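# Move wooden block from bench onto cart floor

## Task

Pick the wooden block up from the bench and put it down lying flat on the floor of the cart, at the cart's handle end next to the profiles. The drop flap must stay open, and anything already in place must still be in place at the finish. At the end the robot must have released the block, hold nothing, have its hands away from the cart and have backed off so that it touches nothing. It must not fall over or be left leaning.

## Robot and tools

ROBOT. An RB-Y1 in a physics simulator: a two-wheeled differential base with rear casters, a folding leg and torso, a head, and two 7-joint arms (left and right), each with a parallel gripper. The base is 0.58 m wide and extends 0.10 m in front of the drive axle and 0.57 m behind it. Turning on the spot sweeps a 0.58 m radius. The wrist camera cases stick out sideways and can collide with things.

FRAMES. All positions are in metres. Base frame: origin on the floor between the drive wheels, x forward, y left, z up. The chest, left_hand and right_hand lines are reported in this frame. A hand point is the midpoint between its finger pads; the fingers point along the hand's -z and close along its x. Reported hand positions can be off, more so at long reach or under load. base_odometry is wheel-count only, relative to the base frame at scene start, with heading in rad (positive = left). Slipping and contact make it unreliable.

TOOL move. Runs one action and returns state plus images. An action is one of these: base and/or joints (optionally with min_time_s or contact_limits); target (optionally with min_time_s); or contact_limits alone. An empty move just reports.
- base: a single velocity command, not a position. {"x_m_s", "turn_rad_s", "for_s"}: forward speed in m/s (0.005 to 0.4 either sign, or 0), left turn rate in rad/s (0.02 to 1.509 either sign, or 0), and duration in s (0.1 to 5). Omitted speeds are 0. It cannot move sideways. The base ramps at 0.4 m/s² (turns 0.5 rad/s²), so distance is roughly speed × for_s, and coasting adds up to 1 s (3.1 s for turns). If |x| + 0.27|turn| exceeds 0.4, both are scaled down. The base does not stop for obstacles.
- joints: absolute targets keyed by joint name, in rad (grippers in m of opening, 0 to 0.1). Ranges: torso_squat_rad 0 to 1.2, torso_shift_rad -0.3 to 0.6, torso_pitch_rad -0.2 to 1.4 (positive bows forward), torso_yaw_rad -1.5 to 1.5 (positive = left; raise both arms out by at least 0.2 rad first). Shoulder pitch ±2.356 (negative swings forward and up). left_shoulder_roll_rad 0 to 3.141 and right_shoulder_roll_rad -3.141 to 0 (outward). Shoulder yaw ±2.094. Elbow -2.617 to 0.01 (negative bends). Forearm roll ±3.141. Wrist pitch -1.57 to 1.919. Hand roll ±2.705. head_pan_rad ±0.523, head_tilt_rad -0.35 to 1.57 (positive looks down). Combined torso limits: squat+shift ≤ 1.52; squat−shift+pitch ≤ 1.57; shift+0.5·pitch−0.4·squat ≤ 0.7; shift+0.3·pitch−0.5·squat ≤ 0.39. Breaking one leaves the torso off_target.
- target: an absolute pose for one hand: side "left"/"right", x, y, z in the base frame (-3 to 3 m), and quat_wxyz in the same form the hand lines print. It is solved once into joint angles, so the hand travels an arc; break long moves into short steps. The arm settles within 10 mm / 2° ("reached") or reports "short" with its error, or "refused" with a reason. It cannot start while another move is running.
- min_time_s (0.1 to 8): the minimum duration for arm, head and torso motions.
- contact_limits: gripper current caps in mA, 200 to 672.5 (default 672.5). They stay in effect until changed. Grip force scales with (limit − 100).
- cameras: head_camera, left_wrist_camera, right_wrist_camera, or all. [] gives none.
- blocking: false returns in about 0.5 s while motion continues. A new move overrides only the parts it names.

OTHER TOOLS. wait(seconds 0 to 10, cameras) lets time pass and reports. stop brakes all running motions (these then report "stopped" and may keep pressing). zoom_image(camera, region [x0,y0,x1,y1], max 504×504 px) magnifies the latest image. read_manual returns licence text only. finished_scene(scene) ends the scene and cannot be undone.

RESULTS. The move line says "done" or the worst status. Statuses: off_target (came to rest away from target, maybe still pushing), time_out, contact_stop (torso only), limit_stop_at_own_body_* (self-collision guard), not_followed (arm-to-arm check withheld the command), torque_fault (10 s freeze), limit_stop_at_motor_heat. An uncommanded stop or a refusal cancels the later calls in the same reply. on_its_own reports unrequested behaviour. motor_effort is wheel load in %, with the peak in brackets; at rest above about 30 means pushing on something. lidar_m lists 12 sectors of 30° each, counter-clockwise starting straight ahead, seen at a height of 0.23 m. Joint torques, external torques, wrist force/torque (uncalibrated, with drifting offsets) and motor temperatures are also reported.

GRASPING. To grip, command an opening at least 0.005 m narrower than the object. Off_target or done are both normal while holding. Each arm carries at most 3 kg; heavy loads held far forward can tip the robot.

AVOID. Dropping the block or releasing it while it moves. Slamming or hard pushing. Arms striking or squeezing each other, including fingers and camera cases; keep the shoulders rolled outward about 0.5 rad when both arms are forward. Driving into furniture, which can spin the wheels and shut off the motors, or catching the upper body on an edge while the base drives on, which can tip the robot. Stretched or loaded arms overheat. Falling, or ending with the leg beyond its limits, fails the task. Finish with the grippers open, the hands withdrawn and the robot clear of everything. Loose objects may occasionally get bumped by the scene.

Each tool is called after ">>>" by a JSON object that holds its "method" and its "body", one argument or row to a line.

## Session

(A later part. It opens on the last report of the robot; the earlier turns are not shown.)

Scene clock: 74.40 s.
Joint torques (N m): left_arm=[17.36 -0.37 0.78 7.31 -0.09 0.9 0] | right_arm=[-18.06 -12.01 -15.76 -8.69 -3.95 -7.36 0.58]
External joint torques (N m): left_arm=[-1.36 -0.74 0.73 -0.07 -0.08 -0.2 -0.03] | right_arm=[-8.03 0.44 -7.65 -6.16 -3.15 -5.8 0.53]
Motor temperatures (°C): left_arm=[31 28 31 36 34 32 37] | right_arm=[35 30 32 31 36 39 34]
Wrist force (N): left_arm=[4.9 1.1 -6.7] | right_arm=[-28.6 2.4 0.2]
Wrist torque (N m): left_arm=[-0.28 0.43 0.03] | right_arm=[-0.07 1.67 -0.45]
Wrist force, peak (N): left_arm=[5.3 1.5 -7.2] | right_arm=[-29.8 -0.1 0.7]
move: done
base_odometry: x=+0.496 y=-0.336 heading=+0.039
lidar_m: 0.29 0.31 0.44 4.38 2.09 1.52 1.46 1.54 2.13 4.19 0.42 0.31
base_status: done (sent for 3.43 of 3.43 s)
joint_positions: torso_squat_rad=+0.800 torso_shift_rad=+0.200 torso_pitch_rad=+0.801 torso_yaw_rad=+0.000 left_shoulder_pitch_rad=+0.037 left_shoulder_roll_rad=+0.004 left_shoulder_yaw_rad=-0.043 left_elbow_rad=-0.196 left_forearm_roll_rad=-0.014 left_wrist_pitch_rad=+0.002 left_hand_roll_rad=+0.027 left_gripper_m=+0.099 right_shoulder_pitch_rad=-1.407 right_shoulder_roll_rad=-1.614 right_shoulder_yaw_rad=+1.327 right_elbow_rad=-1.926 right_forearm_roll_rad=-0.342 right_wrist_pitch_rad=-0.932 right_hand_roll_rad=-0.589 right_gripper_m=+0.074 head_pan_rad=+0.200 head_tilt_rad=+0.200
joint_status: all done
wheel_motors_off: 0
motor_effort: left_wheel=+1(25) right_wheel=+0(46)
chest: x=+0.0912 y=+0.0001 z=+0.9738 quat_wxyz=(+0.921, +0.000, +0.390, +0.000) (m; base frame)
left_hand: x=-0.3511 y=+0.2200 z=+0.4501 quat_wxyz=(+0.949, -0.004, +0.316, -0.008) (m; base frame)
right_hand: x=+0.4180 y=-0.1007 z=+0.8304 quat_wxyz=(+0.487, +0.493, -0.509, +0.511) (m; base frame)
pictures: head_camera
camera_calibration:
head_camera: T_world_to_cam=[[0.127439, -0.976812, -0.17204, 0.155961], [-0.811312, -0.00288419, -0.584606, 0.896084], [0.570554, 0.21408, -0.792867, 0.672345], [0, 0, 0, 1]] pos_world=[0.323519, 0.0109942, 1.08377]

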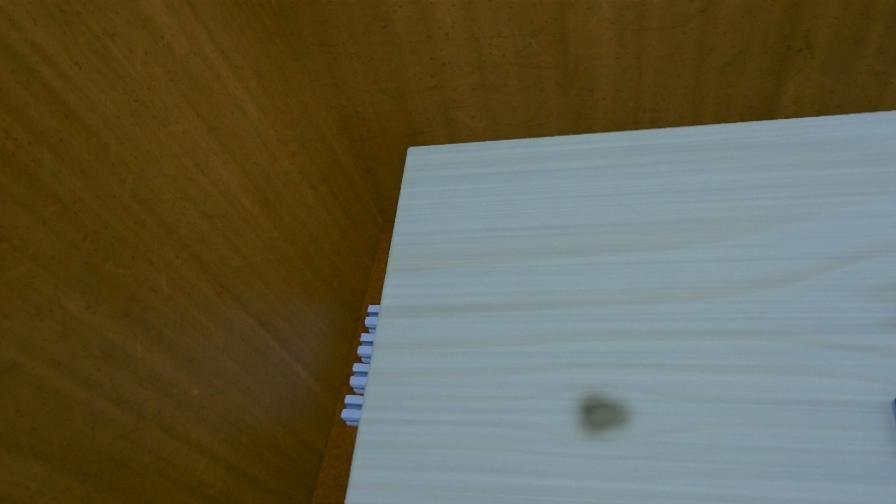

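>>> {"method": "move", "body": {
  "joints": {"torso_squat_rad": 0.8, "torso_shift_rad": 0.35, "torso_pitch_rad": 1.11, "right_shoulder_pitch_rad": -1.7, "head_tilt_rad": 0.2, "head_pan_rad": 0.2},
  "min_time_s": 2.5,
  "cameras": []
}}

>>> {"method": "move", "body": {
  "target": {"side":"right","x":0.475,"y":0.015,"z":0.58,"quat_wxyz":[0.536,0.4612,-0.4612,0.536]},
  "min_time_s": 2,
  "cameras": ["head_camera"]
}}

Scene clock: 79.23 s.
Joint torques (N m): left_arm=[22.01 -0.44 0.81 9.49 -0.09 1.47 0.05] | right_arm=[-19.4 -10.83 -15.51 -9.51 -4.03 -7.56 0.52]
External joint torques (N m): left_arm=[-1.93 -0.84 0.75 0.05 -0.07 -0.1 0] | right_arm=[-9.31 0.67 -7.43 -6.22 -3.29 -5.98 0.47]
Motor temperatures (°C): left_arm=[31 28 31 36 34 32 37] | right_arm=[35 30 32 31 36 39 34]
Wrist force (N): left_arm=[5.9 1.6 -5.3] | right_arm=[-29.0 0.8 2.5]
Wrist torque (N m): left_arm=[-0.28 0.43 0.05] | right_arm=[-0.14 1.60 -0.43]
Wrist force, peak (N): left_arm=[6.4 0.5 -6.2] | right_arm=[-29.3 0.7 2.8]
move: done
base_odometry: x=+0.496 y=-0.336 heading=+0.039
lidar_m: 0.30 0.31 0.42 4.38 2.10 1.52 1.46 1.54 2.15 4.19 0.43 0.31
base_status: not commanded
joint_positions: torso_squat_rad=+0.800 torso_shift_rad=+0.350 torso_pitch_rad=+1.111 torso_yaw_rad=+0.000 left_shoulder_pitch_rad=+0.037 left_shoulder_roll_rad=+0.004 left_shoulder_yaw_rad=-0.043 left_elbow_rad=-0.196 left_forearm_roll_rad=-0.014 left_wrist_pitch_rad=+0.002 left_hand_roll_rad=+0.027 left_gripper_m=+0.099 right_shoulder_pitch_rad=-1.698 right_shoulder_roll_rad=-1.614 right_shoulder_yaw_rad=+1.327 right_elbow_rad=-1.926 right_forearm_roll_rad=-0.342 right_wrist_pitch_rad=-0.932 right_hand_roll_rad=-0.589 right_gripper_m=+0.074 head_pan_rad=+0.200 head_tilt_rad=+0.200
joint_status: all done
wheel_motors_off: 0
motor_effort: left_wheel=+0(2) right_wheel=+0(2)
chest: x=+0.2167 y=+0.0001 z=+0.8759 quat_wxyz=(+0.850, +0.000, +0.527, +0.000) (m; base frame)
left_hand: x=-0.3644 y=+0.2200 z=+0.5121 quat_wxyz=(+0.889, -0.005, +0.458, -0.007) (m; base frame)
right_hand: x=+0.5427 y=-0.0696 z=+0.7136 quat_wxyz=(+0.461, +0.536, -0.506, +0.495) (m; base frame)
pictures: none
No camera images: "cameras" was empty.

Scene clock: 81.57 s.
Joint torques (N m): left_arm=[22.1 -0.31 0.83 9.48 -0.03 1.36 0.03] | right_arm=[-14.77 -1.98 -11.74 -16.85 -0.78 -8.79 0.49]
External joint torques (N m): left_arm=[-1.84 -0.7 0.78 0.04 -0.01 -0.2 -0.02] | right_arm=[-5.75 6.01 -5.41 -10.51 -0.78 -6.95 0.44]
Motor temperatures (°C): left_arm=[31 28 31 36 34 32 37] | right_arm=[35 30 32 31 36 39 34]
Wrist force (N): left_arm=[5.7 0.4 -4.9] | right_arm=[-27.7 0.5 -3.8]
Wrist torque (N m): left_arm=[-0.13 0.41 0.06] | right_arm=[-0.11 1.63 -0.47]
Wrist force, peak (N): left_arm=[6.8 1.1 -5.7] | right_arm=[-29.3 0.7 -2.0]
move: done
base_odometry: x=+0.496 y=-0.336 heading=+0.039
lidar_m: 0.30 0.31 0.44 4.37 2.10 1.53 1.47 1.55 2.13 4.20 0.41 0.31
base_status: not commanded
joint_positions: torso_squat_rad=+0.800 torso_shift_rad=+0.350 torso_pitch_rad=+1.111 torso_yaw_rad=+0.000 left_shoulder_pitch_rad=+0.037 left_shoulder_roll_rad=+0.004 left_shoulder_yaw_rad=-0.043 left_elbow_rad=-0.196 left_forearm_roll_rad=-0.014 left_wrist_pitch_rad=+0.002 left_hand_roll_rad=+0.027 left_gripper_m=+0.099 right_shoulder_pitch_rad=-1.522 right_shoulder_roll_rad=-1.286 right_shoulder_yaw_rad=+1.385 right_elbow_rad=-1.946 right_forearm_roll_rad=-0.377 right_wrist_pitch_rad=-0.426 right_hand_roll_rad=-0.246 right_gripper_m=+0.074 head_pan_rad=+0.200 head_tilt_rad=+0.200
joint_status: all done
wheel_motors_off: 0
motor_effort: left_wheel=+0(1) right_wheel=+2(2)
chest: x=+0.2167 y=+0.0001 z=+0.8759 quat_wxyz=(+0.850, +0.000, +0.527, +0.000) (m; base frame)
left_hand: x=-0.3644 y=+0.2200 z=+0.5121 quat_wxyz=(+0.889, -0.005, +0.458, -0.007) (m; base frame)
right_hand: x=+0.4751 y=+0.0134 z=+0.5780 quat_wxyz=(+0.539, +0.459, -0.459, +0.537) (m; base frame)
right_hand_status: reached (checked arc, planned for 2.0 s): 3 mm and 0.4 deg off.
pictures: head_camera
camera_calibration:
head_camera: T_world_to_cam=[[0.0687695, -0.976832, -0.202657, 0.162695], [-0.950974, -0.00278927, -0.309259, 0.729694], [0.301529, 0.213989, -0.929134, 0.700817], [0, 0, 0, 1]] pos_world=[0.471415, 0.0109947, 0.909788]

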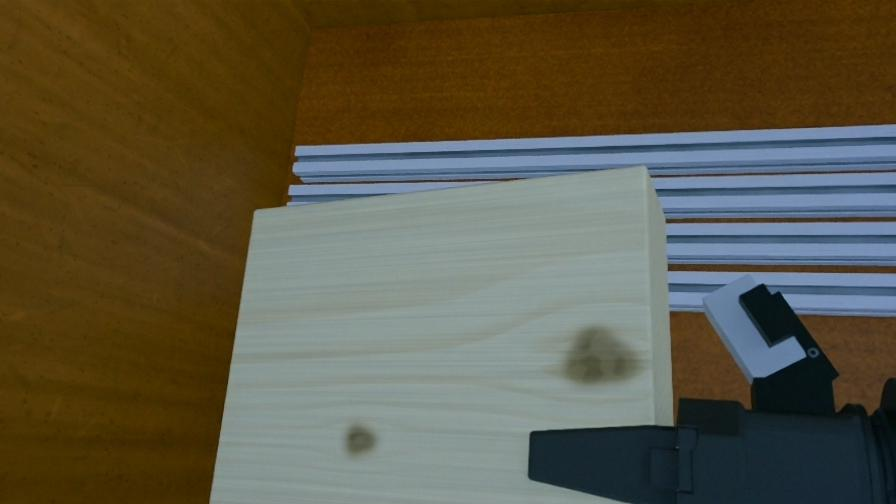

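>>> {"method": "move", "body": {
  "target": {"side":"right","x":0.472,"y":0.035,"z":0.46,"quat_wxyz":[0.5505,0.4483,-0.4737,0.5211]},
  "min_time_s": 1.8,
  "cameras": ["head_camera"]
}}

Scene clock: 88.43 s.
Joint torques (N m): left_arm=[21.99 -0.56 0.74 9.54 -0.13 1.39 0.01] | right_arm=[-15.39 1.04 -9.65 -14.53 -0.66 -8.86 0.48]
External joint torques (N m): left_arm=[-1.95 -0.95 0.69 0.09 -0.11 -0.18 -0.03] | right_arm=[-6.45 6.35 -4.92 -9.03 -0.64 -6.98 0.43]
Motor temperatures (°C): left_arm=[31 28 31 36 34 32 37] | right_arm=[34 30 32 32 36 39 34]
Wrist force (N): left_arm=[7.0 0.6 -5.2] | right_arm=[-28.0 1.2 -4.1]
Wrist torque (N m): left_arm=[-0.17 0.57 0.06] | right_arm=[-0.09 1.59 -0.43]
Wrist force, peak (N): left_arm=[7.1 1.0 -6.2] | right_arm=[-29.6 0.1 -4.7]
move: done
base_odometry: x=+0.496 y=-0.336 heading=+0.039
lidar_m: 0.29 0.31 0.45 4.38 2.08 1.53 1.47 1.55 2.13 4.20 0.43 0.31
base_status: not commanded
joint_positions: torso_squat_rad=+0.800 torso_shift_rad=+0.350 torso_pitch_rad=+1.111 torso_yaw_rad=+0.000 left_shoulder_pitch_rad=+0.037 left_shoulder_roll_rad=+0.004 left_shoulder_yaw_rad=-0.043 left_elbow_rad=-0.196 left_forearm_roll_rad=-0.014 left_wrist_pitch_rad=+0.002 left_hand_roll_rad=+0.027 left_gripper_m=+0.099 right_shoulder_pitch_rad=-1.437 right_shoulder_roll_rad=-0.921 right_shoulder_yaw_rad=+1.430 right_elbow_rad=-1.368 right_forearm_roll_rad=-0.359 right_wrist_pitch_rad=-0.661 right_hand_roll_rad=-0.156 right_gripper_m=+0.074 head_pan_rad=+0.200 head_tilt_rad=+0.200
joint_status: all done
wheel_motors_off: 0
motor_effort: left_wheel=+0(1) right_wheel=+0(2)
chest: x=+0.2167 y=+0.0001 z=+0.8759 quat_wxyz=(+0.850, +0.000, +0.527, +0.000) (m; base frame)
left_hand: x=-0.3644 y=+0.2200 z=+0.5121 quat_wxyz=(+0.889, -0.005, +0.458, -0.007) (m; base frame)
right_hand: x=+0.4717 y=+0.0334 z=+0.4581 quat_wxyz=(+0.553, +0.446, -0.472, +0.522) (m; base frame)
right_hand_status: reached (checked arc, planned for 1.8 s): 3 mm and 0.4 deg off.
pictures: head_camera
camera_calibration:
head_camera: T_world_to_cam=[[0.0687695, -0.976832, -0.202657, 0.162695], [-0.950974, -0.00278927, -0.309259, 0.729694], [0.301529, 0.213989, -0.929134, 0.700817], [0, 0, 0, 1]] pos_world=[0.471415, 0.0109947, 0.909788]

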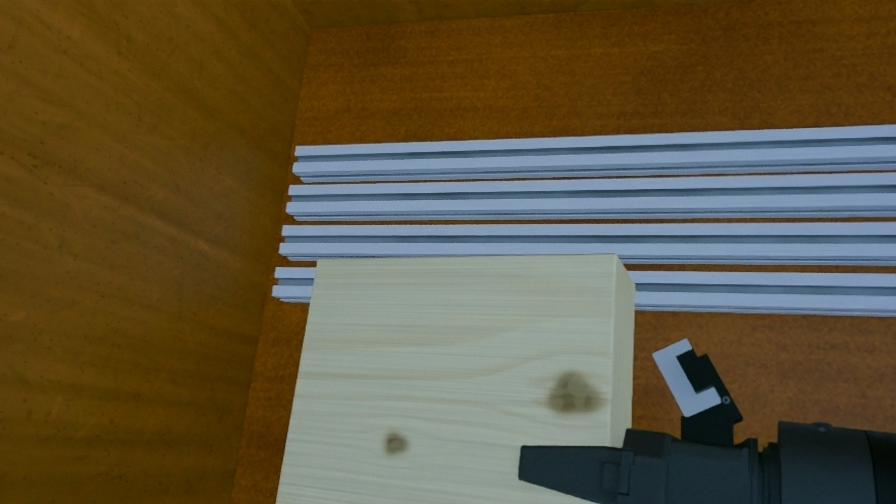

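>>> {"method": "move", "body": {
  "target": {"side":"right","x":0.466,"y":0.05,"z":0.385,"quat_wxyz":[0.5555,0.4436,-0.4782,0.5153]},
  "min_time_s": 2,
  "cameras": ["head_camera"]
}}

Scene clock: 94.40 s.
Joint torques (N m): left_arm=[21.95 -0.56 0.87 9.4 -0.01 1.34 0.02] | right_arm=[-11.29 3.65 -3.68 -9.38 -0.56 -6.75 -0.42]
External joint torques (N m): left_arm=[-1.98 -0.95 0.81 -0.04 0.01 -0.22 -0.03] | right_arm=[-2.28 5.74 -0.8 -5.96 -0.37 -4.88 -0.48]
Motor temperatures (°C): left_arm=[31 28 31 36 34 32 37] | right_arm=[34 30 32 32 36 39 34]
Wrist force (N): left_arm=[5.5 1.0 -4.9] | right_arm=[-23.0 -0.6 -2.7]
Wrist torque (N m): left_arm=[-0.26 0.40 0.03] | right_arm=[-0.38 0.77 0.02]
Wrist force, peak (N): left_arm=[6.5 2.1 -6.3] | right_arm=[-28.9 0.9 -3.7]
move: done
base_odometry: x=+0.496 y=-0.336 heading=+0.039
lidar_m: 0.29 0.31 0.42 4.39 2.08 1.52 1.45 1.56 2.12 4.19 0.43 0.31
base_status: not commanded
joint_positions: torso_squat_rad=+0.800 torso_shift_rad=+0.350 torso_pitch_rad=+1.110 torso_yaw_rad=+0.000 left_shoulder_pitch_rad=+0.037 left_shoulder_roll_rad=+0.004 left_shoulder_yaw_rad=-0.043 left_elbow_rad=-0.196 left_forearm_roll_rad=-0.014 left_wrist_pitch_rad=+0.002 left_hand_roll_rad=+0.027 left_gripper_m=+0.099 right_shoulder_pitch_rad=-1.428 right_shoulder_roll_rad=-0.578 right_shoulder_yaw_rad=+1.474 right_elbow_rad=-0.738 right_forearm_roll_rad=-0.331 right_wrist_pitch_rad=-0.953 right_hand_roll_rad=-0.190 right_gripper_m=+0.074 head_pan_rad=+0.200 head_tilt_rad=+0.200
joint_status: all done
wheel_motors_off: 0
motor_effort: left_wheel=+0(3) right_wheel=+3(4)
chest: x=+0.2165 y=+0.0000 z=+0.8761 quat_wxyz=(+0.850, +0.000, +0.527, +0.000) (m; base frame)
left_hand: x=-0.3644 y=+0.2200 z=+0.5120 quat_wxyz=(+0.889, -0.005, +0.458, -0.007) (m; base frame)
right_hand: x=+0.4662 y=+0.0487 z=+0.3844 quat_wxyz=(+0.557, +0.441, -0.477, +0.517) (m; base frame)
right_hand_status: reached (checked arc, planned for 2.0 s): 1 mm and 0.4 deg off.
pictures: head_camera
camera_calibration:
head_camera: T_world_to_cam=[[0.0688813, -0.97683, -0.202629, 0.162692], [-0.950803, -0.00278622, -0.309783, 0.729992], [0.30204, 0.213999, -0.928965, 0.700759], [0, 0, 0, 1]] pos_world=[0.471214, 0.0109947, 0.910086]

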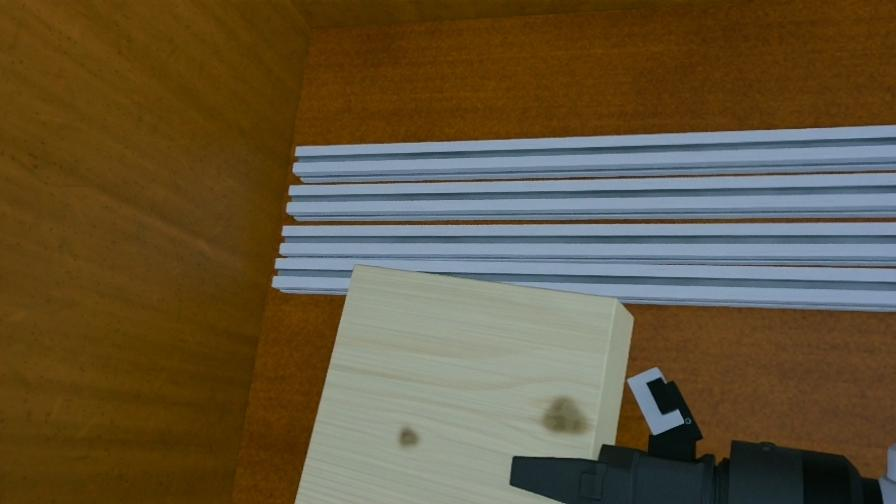

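>>> {"method": "move", "body": {
  "target": {"side":"right","x":0.456,"y":0.05,"z":0.42,"quat_wxyz":[0.5505,0.4483,-0.4737,0.5211]},
  "min_time_s": 1.2,
  "cameras": ["head_camera"]
}}

>>> {"method": "zoom_image", "body": {
  "camera": "head_camera",
  "region": [220, 200, 720, 504]
}}

Scene clock: 100.40 s.
Joint torques (N m): left_arm=[21.99 -0.3 0.88 9.57 -0.06 1.44 -0.05] | right_arm=[-6.48 3.42 -3.34 -15.64 1.72 -8.67 0.53]
External joint torques (N m): left_arm=[-1.95 -0.69 0.82 0.13 -0.04 -0.12 -0.09] | right_arm=[2.15 6.88 0.47 -10.74 1.76 -6.79 0.48]
Motor temperatures (°C): left_arm=[31 28 31 36 34 32 37] | right_arm=[34 30 32 32 36 39 34]
Wrist force (N): left_arm=[5.5 0.9 -5.8] | right_arm=[-26.9 -11.5 -7.6]
Wrist torque (N m): left_arm=[-0.24 0.39 0.04] | right_arm=[-0.31 1.42 -0.39]
Wrist force, peak (N): left_arm=[7.2 0.8 -5.8] | right_arm=[-36.1 -24.8 -7.2]
move: done
base_odometry: x=+0.496 y=-0.336 heading=+0.039
lidar_m: 0.29 0.30 0.43 4.37 2.08 1.52 1.47 1.54 2.14 4.19 0.43 0.30
base_status: not commanded
joint_positions: torso_squat_rad=+0.800 torso_shift_rad=+0.350 torso_pitch_rad=+1.111 torso_yaw_rad=+0.000 left_shoulder_pitch_rad=+0.037 left_shoulder_roll_rad=+0.004 left_shoulder_yaw_rad=-0.043 left_elbow_rad=-0.196 left_forearm_roll_rad=-0.014 left_wrist_pitch_rad=+0.002 left_hand_roll_rad=+0.027 left_gripper_m=+0.099 right_shoulder_pitch_rad=-1.417 right_shoulder_roll_rad=-0.753 right_shoulder_yaw_rad=+1.456 right_elbow_rad=-1.107 right_forearm_roll_rad=-0.346 right_wrist_pitch_rad=-0.770 right_hand_roll_rad=-0.140 right_gripper_m=+0.074 head_pan_rad=+0.200 head_tilt_rad=+0.200
joint_status: all done
wheel_motors_off: 0
motor_effort: left_wheel=-4(5) right_wheel=-2(4)
chest: x=+0.2167 y=+0.0001 z=+0.8760 quat_wxyz=(+0.850, +0.000, +0.527, +0.000) (m; base frame)
left_hand: x=-0.3644 y=+0.2200 z=+0.5120 quat_wxyz=(+0.889, -0.005, +0.458, -0.007) (m; base frame)
right_hand: x=+0.4572 y=+0.0486 z=+0.4185 quat_wxyz=(+0.552, +0.447, -0.473, +0.522) (m; base frame)
right_hand_status: reached (checked arc, planned for 1.2 s): 2 mm and 0.3 deg off.
pictures: head_camera
camera_calibration:
head_camera: T_world_to_cam=[[0.0689098, -0.97683, -0.20262, 0.162616], [-0.950897, -0.00288283, -0.309495, 0.729904], [0.30174, 0.213998, -0.929063, 0.700745], [0, 0, 0, 1]] pos_world=[0.471415, 0.0109944, 0.909887]

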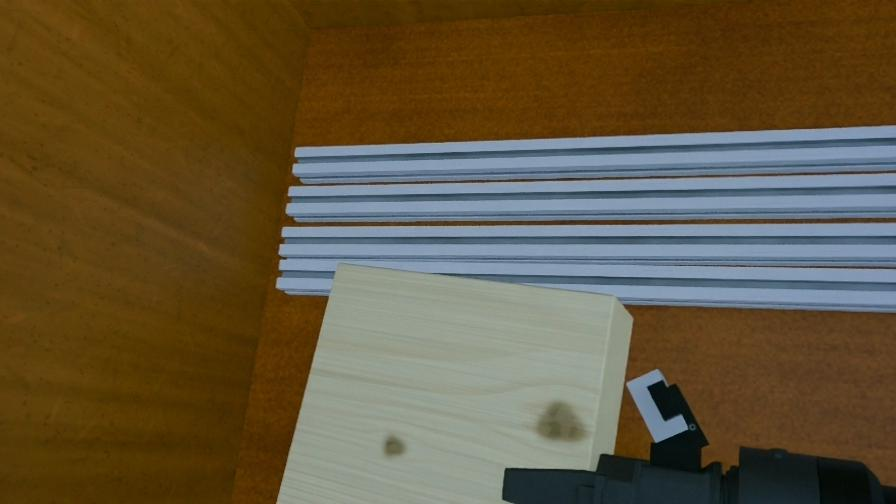

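Scaled by 1.008 from the camera's 896x504 image, which has a finer 1280x720 frame.

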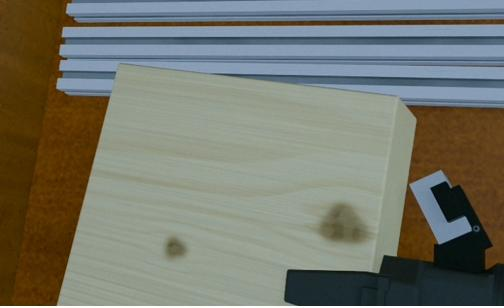

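>>> {"method": "move", "body": {
  "target": {"side":"right","x":0.472,"y":0.045,"z":0.44,"quat_wxyz":[0.5291,0.4668,-0.4552,0.5425]},
  "min_time_s": 1.2,
  "cameras": ["head_camera"]
}}

Scene clock: 104.77 s.
Joint torques (N m): left_arm=[22.11 -0.34 1.01 9.49 -0.08 1.52 0.13] | right_arm=[-18.42 -0.46 -8.6 -14.22 -0.94 -8.72 0.36]
External joint torques (N m): left_arm=[-1.83 -0.73 0.96 0.04 -0.06 -0.04 0.08] | right_arm=[-8.29 3.96 -3.99 -9.59 -0.75 -6.88 0.31]
Motor temperatures (°C): left_arm=[31 28 31 36 34 32 37] | right_arm=[34 30 32 32 36 40 34]
Wrist force (N): left_arm=[5.9 1.2 -5.6] | right_arm=[-28.0 0.3 -4.1]
Wrist torque (N m): left_arm=[-0.23 0.42 0.07] | right_arm=[0.04 1.58 -0.66]
Wrist force, peak (N): left_arm=[6.9 0.2 -6.1] | right_arm=[-30.1 -14.4 -10.5]
move: done
base_odometry: x=+0.496 y=-0.336 heading=+0.039
lidar_m: 0.30 0.31 0.43 4.40 2.07 1.54 1.47 1.55 2.11 4.19 0.43 0.31
base_status: not commanded
joint_positions: torso_squat_rad=+0.800 torso_shift_rad=+0.350 torso_pitch_rad=+1.111 torso_yaw_rad=+0.000 left_shoulder_pitch_rad=+0.037 left_shoulder_roll_rad=+0.004 left_shoulder_yaw_rad=-0.043 left_elbow_rad=-0.196 left_forearm_roll_rad=-0.014 left_wrist_pitch_rad=+0.002 left_hand_roll_rad=+0.027 left_gripper_m=+0.099 right_shoulder_pitch_rad=-1.513 right_shoulder_roll_rad=-0.821 right_shoulder_yaw_rad=+1.509 right_elbow_rad=-1.169 right_forearm_roll_rad=-0.296 right_wrist_pitch_rad=-0.773 right_hand_roll_rad=-0.247 right_gripper_m=+0.074 head_pan_rad=+0.200 head_tilt_rad=+0.200
joint_status: all done
wheel_motors_off: 0
motor_effort: left_wheel=-3(5) right_wheel=+0(4)
chest: x=+0.2167 y=+0.0001 z=+0.8760 quat_wxyz=(+0.850, +0.000, +0.527, +0.000) (m; base frame)
left_hand: x=-0.3644 y=+0.2200 z=+0.5121 quat_wxyz=(+0.889, -0.005, +0.458, -0.007) (m; base frame)
right_hand: x=+0.4716 y=+0.0435 z=+0.4380 quat_wxyz=(+0.531, +0.465, -0.454, +0.543) (m; base frame)
right_hand_status: reached (checked arc, planned for 1.2 s): 3 mm and 0.3 deg off.
pictures: head_camera
camera_calibration:
head_camera: T_world_to_cam=[[0.0688869, -0.976833, -0.202613, 0.16262], [-0.950936, -0.00289071, -0.309375, 0.729814], [0.301622, 0.213984, -0.929105, 0.700839], [0, 0, 0, 1]] pos_world=[0.471415, 0.0109944, 0.909887]

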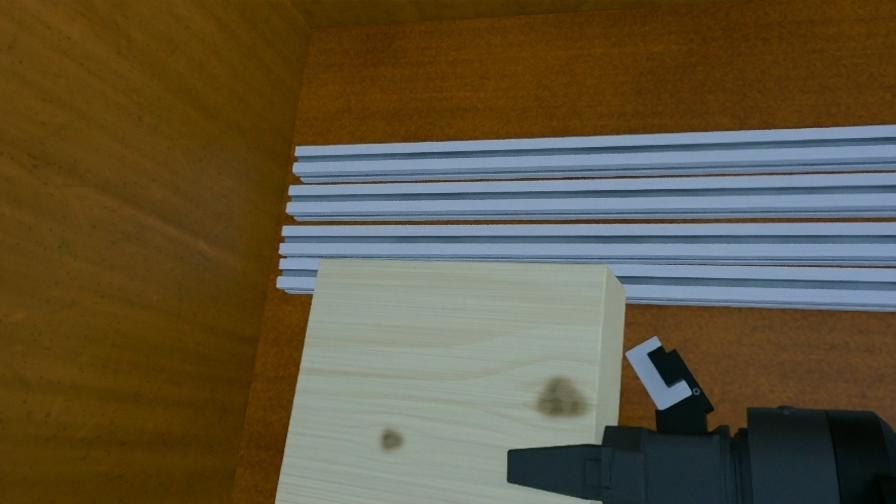

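>>> {"method": "move", "body": {
  "target": {"side":"right","x":0.459,"y":0.047,"z":0.41,"quat_wxyz":[0.5291,0.4668,-0.4552,0.5425]},
  "min_time_s": 1.2,
  "cameras": ["head_camera"]
}}

Scene clock: 108.37 s.
Joint torques (N m): left_arm=[22.07 -0.25 0.94 9.59 0.03 1.44 0.06] | right_arm=[-14.99 3.1 -7.16 -12.08 -1.31 -8.66 0.84]
External joint torques (N m): left_arm=[-1.87 -0.64 0.89 0.15 0.05 -0.12 0.02] | right_arm=[-5.39 6.48 -3.38 -8.05 -1.09 -6.8 0.79]
Motor temperatures (°C): left_arm=[31 28 31 36 34 32 37] | right_arm=[34 30 32 32 36 40 34]
Wrist force (N): left_arm=[6.5 0.8 -5.6] | right_arm=[-28.3 1.1 -4.0]
Wrist torque (N m): left_arm=[-0.22 0.56 0.04] | right_arm=[0.04 1.56 -0.64]
Wrist force, peak (N): left_arm=[6.6 1.2 -5.9] | right_arm=[-29.3 0.2 -3.7]
move: done
base_odometry: x=+0.496 y=-0.336 heading=+0.039
lidar_m: 0.29 0.30 0.43 4.38 2.08 1.52 1.47 1.55 2.13 4.20 0.41 0.31
base_status: not commanded
joint_positions: torso_squat_rad=+0.800 torso_shift_rad=+0.350 torso_pitch_rad=+1.111 torso_yaw_rad=+0.000 left_shoulder_pitch_rad=+0.037 left_shoulder_roll_rad=+0.004 left_shoulder_yaw_rad=-0.043 left_elbow_rad=-0.196 left_forearm_roll_rad=-0.014 left_wrist_pitch_rad=+0.002 left_hand_roll_rad=+0.027 left_gripper_m=+0.099 right_shoulder_pitch_rad=-1.480 right_shoulder_roll_rad=-0.709 right_shoulder_yaw_rad=+1.521 right_elbow_rad=-0.968 right_forearm_roll_rad=-0.287 right_wrist_pitch_rad=-0.868 right_hand_roll_rad=-0.230 right_gripper_m=+0.074 head_pan_rad=+0.200 head_tilt_rad=+0.200
joint_status: all done
wheel_motors_off: 0
motor_effort: left_wheel=-3(4) right_wheel=+0(3)
chest: x=+0.2167 y=+0.0001 z=+0.8760 quat_wxyz=(+0.850, +0.000, +0.527, +0.000) (m; base frame)
left_hand: x=-0.3644 y=+0.2200 z=+0.5121 quat_wxyz=(+0.889, -0.005, +0.458, -0.007) (m; base frame)
right_hand: x=+0.4588 y=+0.0453 z=+0.4086 quat_wxyz=(+0.532, +0.464, -0.453, +0.544) (m; base frame)
right_hand_status: reached (checked arc, planned for 1.2 s): 2 mm and 0.5 deg off.
pictures: head_camera
camera_calibration:
head_camera: T_world_to_cam=[[0.0688869, -0.976833, -0.202613, 0.16262], [-0.950936, -0.00289071, -0.309375, 0.729814], [0.301622, 0.213984, -0.929105, 0.700839], [0, 0, 0, 1]] pos_world=[0.471415, 0.0109944, 0.909887]

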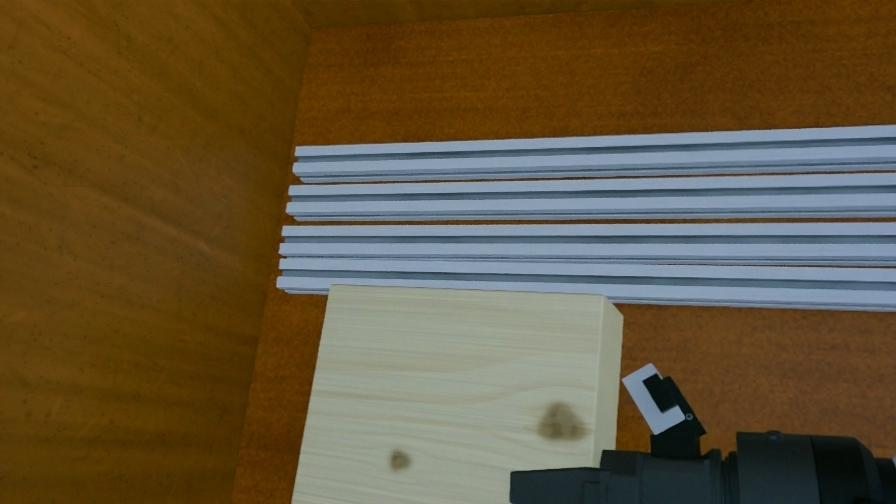

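>>> {"method": "move", "body": {
  "target": {"side":"right","x":0.459,"y":0.05,"z":0.383,"quat_wxyz":[0.5291,0.4668,-0.4552,0.5425]},
  "min_time_s": 1.2,
  "cameras": ["head_camera"]
}}

Scene clock: 111.13 s.
Joint torques (N m): left_arm=[22.11 -0.37 0.98 9.41 -0.11 1.39 -0.05] | right_arm=[-15.19 5.12 -4.81 -10.49 -1.49 -8.82 0.18]
External joint torques (N m): left_arm=[-1.83 -0.76 0.93 -0.03 -0.09 -0.17 -0.09] | right_arm=[-5.5 7 -2.07 -7.79 -1.15 -6.98 0.13]
Motor temperatures (°C): left_arm=[31 28 31 36 34 32 37] | right_arm=[34 30 32 32 36 40 34]
Wrist force (N): left_arm=[6.9 1.0 -5.3] | right_arm=[-28.6 -3.2 -4.0]
Wrist torque (N m): left_arm=[-0.28 0.59 0.06] | right_arm=[0.04 1.54 -0.41]
Wrist force, peak (N): left_arm=[7.1 1.3 -5.9] | right_arm=[-30.2 -14.5 2.8]
move: done
base_odometry: x=+0.496 y=-0.336 heading=+0.039
lidar_m: 0.29 0.31 0.44 4.38 2.08 1.53 1.47 1.54 2.13 4.19 0.43 0.30
base_status: not commanded
joint_positions: torso_squat_rad=+0.800 torso_shift_rad=+0.350 torso_pitch_rad=+1.111 torso_yaw_rad=+0.000 left_shoulder_pitch_rad=+0.037 left_shoulder_roll_rad=+0.004 left_shoulder_yaw_rad=-0.043 left_elbow_rad=-0.196 left_forearm_roll_rad=-0.014 left_wrist_pitch_rad=+0.002 left_hand_roll_rad=+0.027 left_gripper_m=+0.099 right_shoulder_pitch_rad=-1.477 right_shoulder_roll_rad=-0.536 right_shoulder_yaw_rad=+1.538 right_elbow_rad=-0.623 right_forearm_roll_rad=-0.273 right_wrist_pitch_rad=-1.040 right_hand_roll_rad=-0.264 right_gripper_m=+0.074 head_pan_rad=+0.200 head_tilt_rad=+0.200
joint_status: all done
wheel_motors_off: 0
motor_effort: left_wheel=-3(4) right_wheel=+1(2)
chest: x=+0.2166 y=+0.0001 z=+0.8760 quat_wxyz=(+0.850, +0.000, +0.527, +0.000) (m; base frame)
left_hand: x=-0.3644 y=+0.2200 z=+0.5120 quat_wxyz=(+0.889, -0.005, +0.458, -0.007) (m; base frame)
right_hand: x=+0.4590 y=+0.0482 z=+0.3817 quat_wxyz=(+0.532, +0.464, -0.454, +0.544) (m; base frame)
right_hand_status: reached (checked arc, planned for 1.2 s): 2 mm and 0.5 deg off.
pictures: head_camera
camera_calibration:
head_camera: T_world_to_cam=[[0.0688554, -0.976855, -0.202516, 0.162547], [-0.950907, -0.00287048, -0.309463, 0.72988], [0.301719, 0.213882, -0.929096, 0.700786], [0, 0, 0, 1]] pos_world=[0.471415, 0.0109947, 0.909887]

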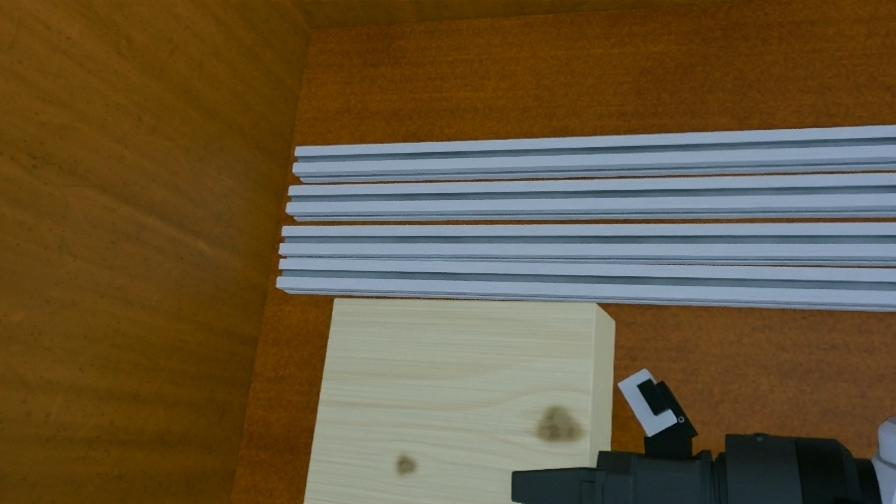

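>>> {"method": "move", "body": {
  "target": {"side":"right","x":0.464,"y":0.053,"z":0.362,"quat_wxyz":[0.5330,0.4618,-0.4553,0.5416]},
  "min_time_s": 1.2,
  "cameras": ["head_camera"]
}}

Scene clock: 113.47 s.
Joint torques (N m): left_arm=[21.96 -0.35 0.61 9.56 -0.11 1.47 -0.02] | right_arm=[-6.32 4.87 -0.17 -2.71 -0.29 -4.11 0.28]
External joint torques (N m): left_arm=[-1.96 -0.74 0.56 0.13 -0.09 -0.09 -0.06] | right_arm=[3.55 5.08 1.44 -1.44 0.2 -2.33 0.23]
Motor temperatures (°C): left_arm=[32 28 31 36 34 32 37] | right_arm=[34 30 32 32 35 40 34]
Wrist force (N): left_arm=[6.3 0.3 -5.6] | right_arm=[-17.7 -0.1 -3.6]
Wrist torque (N m): left_arm=[-0.15 0.49 -0.01] | right_arm=[-0.53 -0.44 -0.68]
Wrist force, peak (N): left_arm=[6.5 1.1 -6.0] | right_arm=[-30.4 -17.0 3.4]
move: short
base_odometry: x=+0.496 y=-0.336 heading=+0.039
lidar_m: 0.29 0.31 0.43 4.39 2.10 1.52 1.47 1.55 2.13 4.19 0.42 0.31
base_status: not commanded
joint_positions: torso_squat_rad=+0.800 torso_shift_rad=+0.350 torso_pitch_rad=+1.110 torso_yaw_rad=+0.000 left_shoulder_pitch_rad=+0.037 left_shoulder_roll_rad=+0.004 left_shoulder_yaw_rad=-0.043 left_elbow_rad=-0.196 left_forearm_roll_rad=-0.014 left_wrist_pitch_rad=+0.002 left_hand_roll_rad=+0.027 left_gripper_m=+0.099 right_shoulder_pitch_rad=-1.481 right_shoulder_roll_rad=-0.354 right_shoulder_yaw_rad=+1.545 right_elbow_rad=-0.267 right_forearm_roll_rad=-0.269 right_wrist_pitch_rad=-1.163 right_hand_roll_rad=-0.306 right_gripper_m=+0.074 head_pan_rad=+0.200 head_tilt_rad=+0.200
joint_status: all done
wheel_motors_off: 0
motor_effort: left_wheel=-4(5) right_wheel=-4(7)
chest: x=+0.2163 y=+0.0002 z=+0.8764 quat_wxyz=(+0.850, +0.000, +0.527, +0.000) (m; base frame)
left_hand: x=-0.3644 y=+0.2200 z=+0.5117 quat_wxyz=(+0.889, -0.005, +0.458, -0.007) (m; base frame)
right_hand: x=+0.4650 y=+0.0524 z=+0.3631 quat_wxyz=(+0.546, +0.446, -0.449, +0.549) (m; base frame)
right_hand_status: short (checked arc, as near as the solve gets, planned for 1.2 s): 2 mm and 2.5 deg off. The place is met; only the turn is off.
pictures: head_camera
camera_calibration:
head_camera: T_world_to_cam=[[0.0691721, -0.976876, -0.202309, 0.162581], [-0.950565, -0.00300249, -0.310512, 0.730415], [0.302724, 0.213787, -0.928791, 0.700792], [0, 0, 0, 1]] pos_world=[0.470914, 0.0111945, 0.910584]

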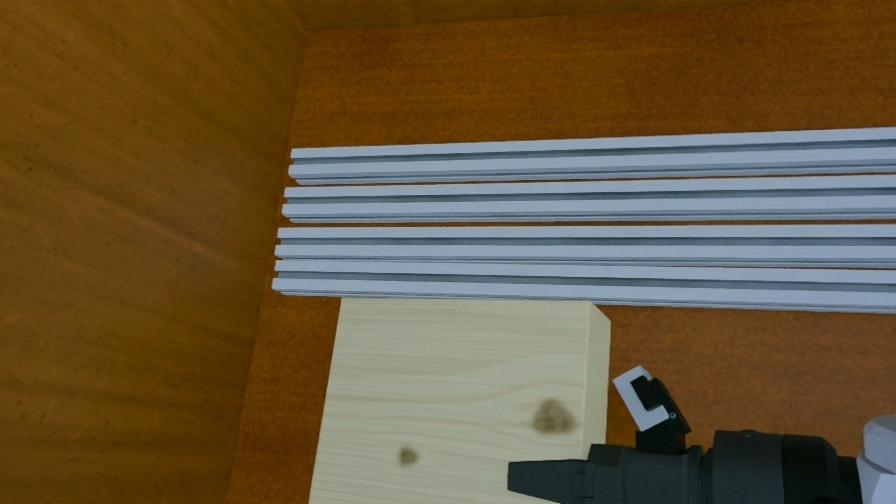

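>>> {"method": "move", "body": {
  "joints": {"right_gripper_m": 0.084},
  "cameras": []
}}

>>> {"method": "move", "body": {
  "joints": {"right_gripper_m": 0.1},
  "cameras": ["head_camera"]
}}

>>> {"method": "move", "body": {
  "target": {"side":"right","x":0.465,"y":-0.035,"z":0.364,"quat_wxyz":[0.546,0.446,-0.449,0.549]},
  "min_time_s": 2,
  "cameras": ["head_camera","right_wrist_camera"]
}}

Scene clock: 115.47 s.
Joint torques (N m): left_arm=[22.03 -0.14 0.97 9.52 -0.06 1.39 0.02] | right_arm=[-6.28 4.92 -0.25 -3.09 -0.77 -4.02 0.2]
External joint torques (N m): left_arm=[-1.9 -0.52 0.92 0.09 -0.04 -0.17 -0.02] | right_arm=[3.58 5.12 1.37 -1.81 -0.28 -2.22 0.15]
Motor temperatures (°C): left_arm=[32 28 31 36 34 32 37] | right_arm=[34 30 32 32 35 40 34]
Wrist force (N): left_arm=[6.3 0.9 -4.8] | right_arm=[-16.1 0.7 -3.7]
Wrist torque (N m): left_arm=[-0.23 0.55 0.06] | right_arm=[-0.16 -0.64 -0.22]
Wrist force, peak (N): left_arm=[6.5 1.5 -5.6] | right_arm=[-17.8 0.0 -4.1]
move: done
base_odometry: x=+0.496 y=-0.336 heading=+0.039
lidar_m: 0.29 0.31 0.43 4.37 2.07 1.53 1.46 1.56 2.14 4.20 0.42 0.31
base_status: not commanded
joint_positions: torso_squat_rad=+0.800 torso_shift_rad=+0.350 torso_pitch_rad=+1.110 torso_yaw_rad=+0.000 left_shoulder_pitch_rad=+0.037 left_shoulder_roll_rad=+0.004 left_shoulder_yaw_rad=-0.043 left_elbow_rad=-0.196 left_forearm_roll_rad=-0.014 left_wrist_pitch_rad=+0.002 left_hand_roll_rad=+0.027 left_gripper_m=+0.099 right_shoulder_pitch_rad=-1.481 right_shoulder_roll_rad=-0.354 right_shoulder_yaw_rad=+1.545 right_elbow_rad=-0.267 right_forearm_roll_rad=-0.268 right_wrist_pitch_rad=-1.163 right_hand_roll_rad=-0.306 right_gripper_m=+0.084 head_pan_rad=+0.200 head_tilt_rad=+0.200
joint_status: all done
wheel_motors_off: 0
motor_effort: left_wheel=-4(4) right_wheel=-5(6)
chest: x=+0.2163 y=+0.0002 z=+0.8764 quat_wxyz=(+0.850, +0.000, +0.527, +0.000) (m; base frame)
left_hand: x=-0.3644 y=+0.2199 z=+0.5117 quat_wxyz=(+0.889, -0.005, +0.458, -0.007) (m; base frame)
right_hand: x=+0.4650 y=+0.0524 z=+0.3631 quat_wxyz=(+0.546, +0.446, -0.449, +0.549) (m; base frame)
pictures: none
No camera images: "cameras" was empty.

Scene clock: 116.10 s.
Joint torques (N m): left_arm=[22.14 -0.33 0.8 9.5 -0.04 1.33 0.07] | right_arm=[-6.11 5.16 -0.8 -2.25 -0.89 -3.63 0.26]
External joint torques (N m): left_arm=[-1.78 -0.71 0.75 0.07 -0.02 -0.23 0.02] | right_arm=[3.76 5.36 0.81 -0.96 -0.4 -1.83 0.21]
Motor temperatures (°C): left_arm=[32 28 31 36 34 32 37] | right_arm=[34 30 32 32 35 40 34]
Wrist force (N): left_arm=[5.9 1.3 -5.2] | right_arm=[-16.4 0.8 -7.2]
Wrist torque (N m): left_arm=[-0.23 0.47 0.05] | right_arm=[-0.13 -0.91 -0.22]
Wrist force, peak (N): left_arm=[6.8 1.4 -6.0] | right_arm=[-16.8 1.0 -7.7]
move: done
base_odometry: x=+0.496 y=-0.336 heading=+0.039
lidar_m: 0.29 0.32 0.43 4.40 2.09 1.53 1.47 1.56 2.13 4.20 0.43 0.31
base_status: not commanded
joint_positions: torso_squat_rad=+0.800 torso_shift_rad=+0.350 torso_pitch_rad=+1.110 torso_yaw_rad=+0.000 left_shoulder_pitch_rad=+0.037 left_shoulder_roll_rad=+0.004 left_shoulder_yaw_rad=-0.043 left_elbow_rad=-0.196 left_forearm_roll_rad=-0.014 left_wrist_pitch_rad=+0.002 left_hand_roll_rad=+0.027 left_gripper_m=+0.099 right_shoulder_pitch_rad=-1.481 right_shoulder_roll_rad=-0.354 right_shoulder_yaw_rad=+1.545 right_elbow_rad=-0.267 right_forearm_roll_rad=-0.268 right_wrist_pitch_rad=-1.163 right_hand_roll_rad=-0.306 right_gripper_m=+0.099 head_pan_rad=+0.200 head_tilt_rad=+0.200
joint_status: all done
wheel_motors_off: 0
motor_effort: left_wheel=-4(5) right_wheel=-5(6)
chest: x=+0.2163 y=+0.0002 z=+0.8764 quat_wxyz=(+0.850, +0.000, +0.527, +0.000) (m; base frame)
left_hand: x=-0.3644 y=+0.2199 z=+0.5117 quat_wxyz=(+0.889, -0.005, +0.458, -0.007) (m; base frame)
right_hand: x=+0.4649 y=+0.0524 z=+0.3631 quat_wxyz=(+0.546, +0.446, -0.449, +0.549) (m; base frame)
pictures: head_camera
camera_calibration:
head_camera: T_world_to_cam=[[0.0691721, -0.976876, -0.202309, 0.162581], [-0.950565, -0.00300249, -0.310512, 0.730415], [0.302724, 0.213787, -0.928791, 0.700792], [0, 0, 0, 1]] pos_world=[0.470914, 0.0111945, 0.910584]

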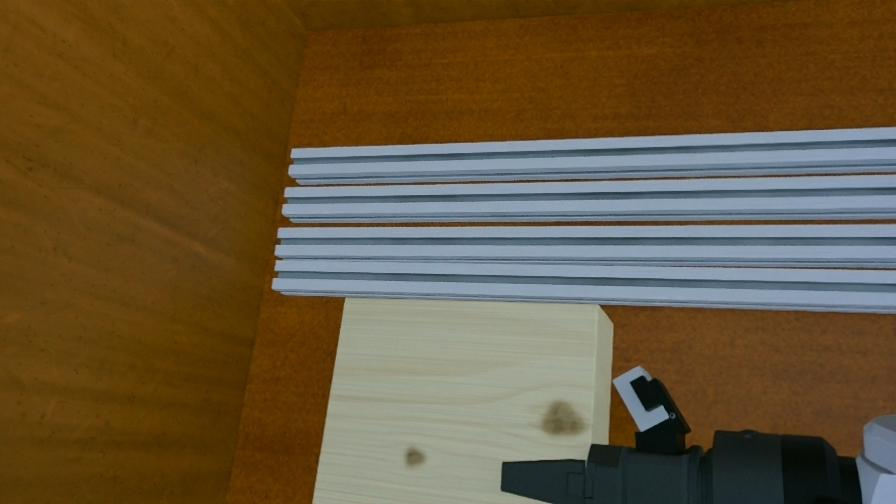

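Scene clock: 118.43 s.
Joint torques (N m): left_arm=[21.82 -0.17 0.7 9.53 -0.17 1.37 -0.09] | right_arm=[-7.25 -5.58 -0.67 -0.76 -0.24 -2.05 0.18]
External joint torques (N m): left_arm=[-2.11 -0.56 0.65 0.1 -0.15 -0.19 -0.13] | right_arm=[1.25 -1.45 0.96 -0.55 0.29 -0.24 0.13]
Motor temperatures (°C): left_arm=[32 28 31 36 34 32 37] | right_arm=[34 30 32 32 35 39 34]
Wrist force (N): left_arm=[6.8 0.6 -5.8] | right_arm=[-6.6 1.1 -0.2]
Wrist torque (N m): left_arm=[-0.20 0.54 0.08] | right_arm=[-0.19 -0.32 -0.13]
Wrist force, peak (N): left_arm=[6.8 0.6 -5.8] | right_arm=[-16.6 2.2 -7.0]
move: done
base_odometry: x=+0.496 y=-0.336 heading=+0.039
lidar_m: 0.29 0.31 0.44 4.38 2.08 1.52 1.47 1.54 2.13 4.20 0.43 0.31
base_status: not commanded
joint_positions: torso_squat_rad=+0.800 torso_shift_rad=+0.350 torso_pitch_rad=+1.110 torso_yaw_rad=+0.000 left_shoulder_pitch_rad=+0.037 left_shoulder_roll_rad=+0.004 left_shoulder_yaw_rad=-0.043 left_elbow_rad=-0.196 left_forearm_roll_rad=-0.014 left_wrist_pitch_rad=+0.002 left_hand_roll_rad=+0.027 left_gripper_m=+0.099 right_shoulder_pitch_rad=-1.426 right_shoulder_roll_rad=-0.522 right_shoulder_yaw_rad=+1.548 right_elbow_rad=-0.296 right_forearm_roll_rad=-0.266 right_wrist_pitch_rad=-1.315 right_hand_roll_rad=-0.293 right_gripper_m=+0.099 head_pan_rad=+0.200 head_tilt_rad=+0.200
joint_status: all done
wheel_motors_off: 0
motor_effort: left_wheel=-1(4) right_wheel=-1(12)
chest: x=+0.2164 y=+0.0001 z=+0.8762 quat_wxyz=(+0.850, +0.000, +0.527, +0.000) (m; base frame)
left_hand: x=-0.3644 y=+0.2200 z=+0.5119 quat_wxyz=(+0.889, -0.005, +0.458, -0.007) (m; base frame)
right_hand: x=+0.4652 y=-0.0347 z=+0.3636 quat_wxyz=(+0.545, +0.448, -0.450, +0.548) (m; base frame)
right_hand_status: reached (checked arc, planned for 2.0 s): 1 mm and 0.3 deg off.
pictures: head_camera, right_wrist_camera
camera_calibration:
head_camera: T_world_to_cam=[[0.0690159, -0.976832, -0.202572, 0.162722], [-0.950735, -0.00288691, -0.309992, 0.730118], [0.302225, 0.213987, -0.928908, 0.700814], [0, 0, 0, 1]] pos_world=[0.471114, 0.0110944, 0.910285]
right_wrist_camera: T_world_to_cam=[[0.0345856, -0.167998, -0.98518, 0.335096], [-0.860707, -0.506003, 0.0560703, 0.389503], [-0.507924, 0.846013, -0.162097, 0.396708], [0, 0, 0, 1]] pos_world=[0.525156, -0.0822349, 0.372596]

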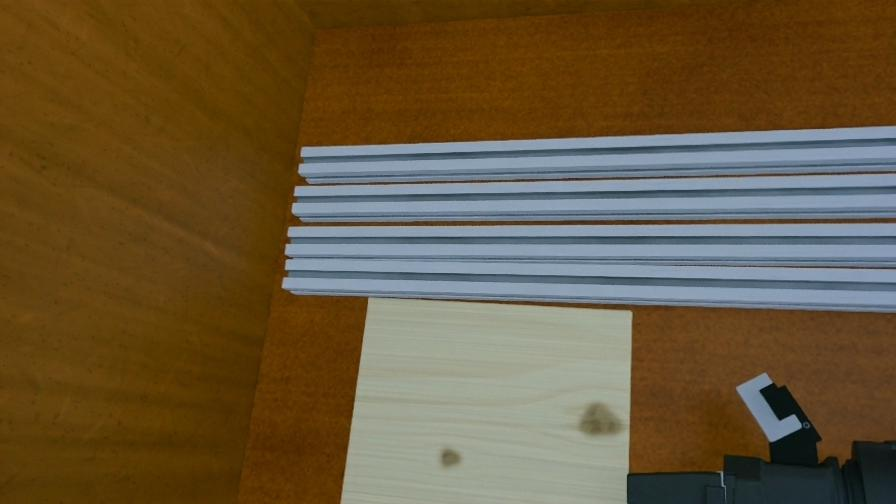

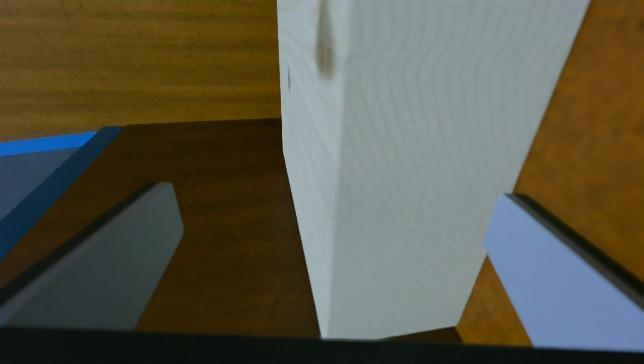

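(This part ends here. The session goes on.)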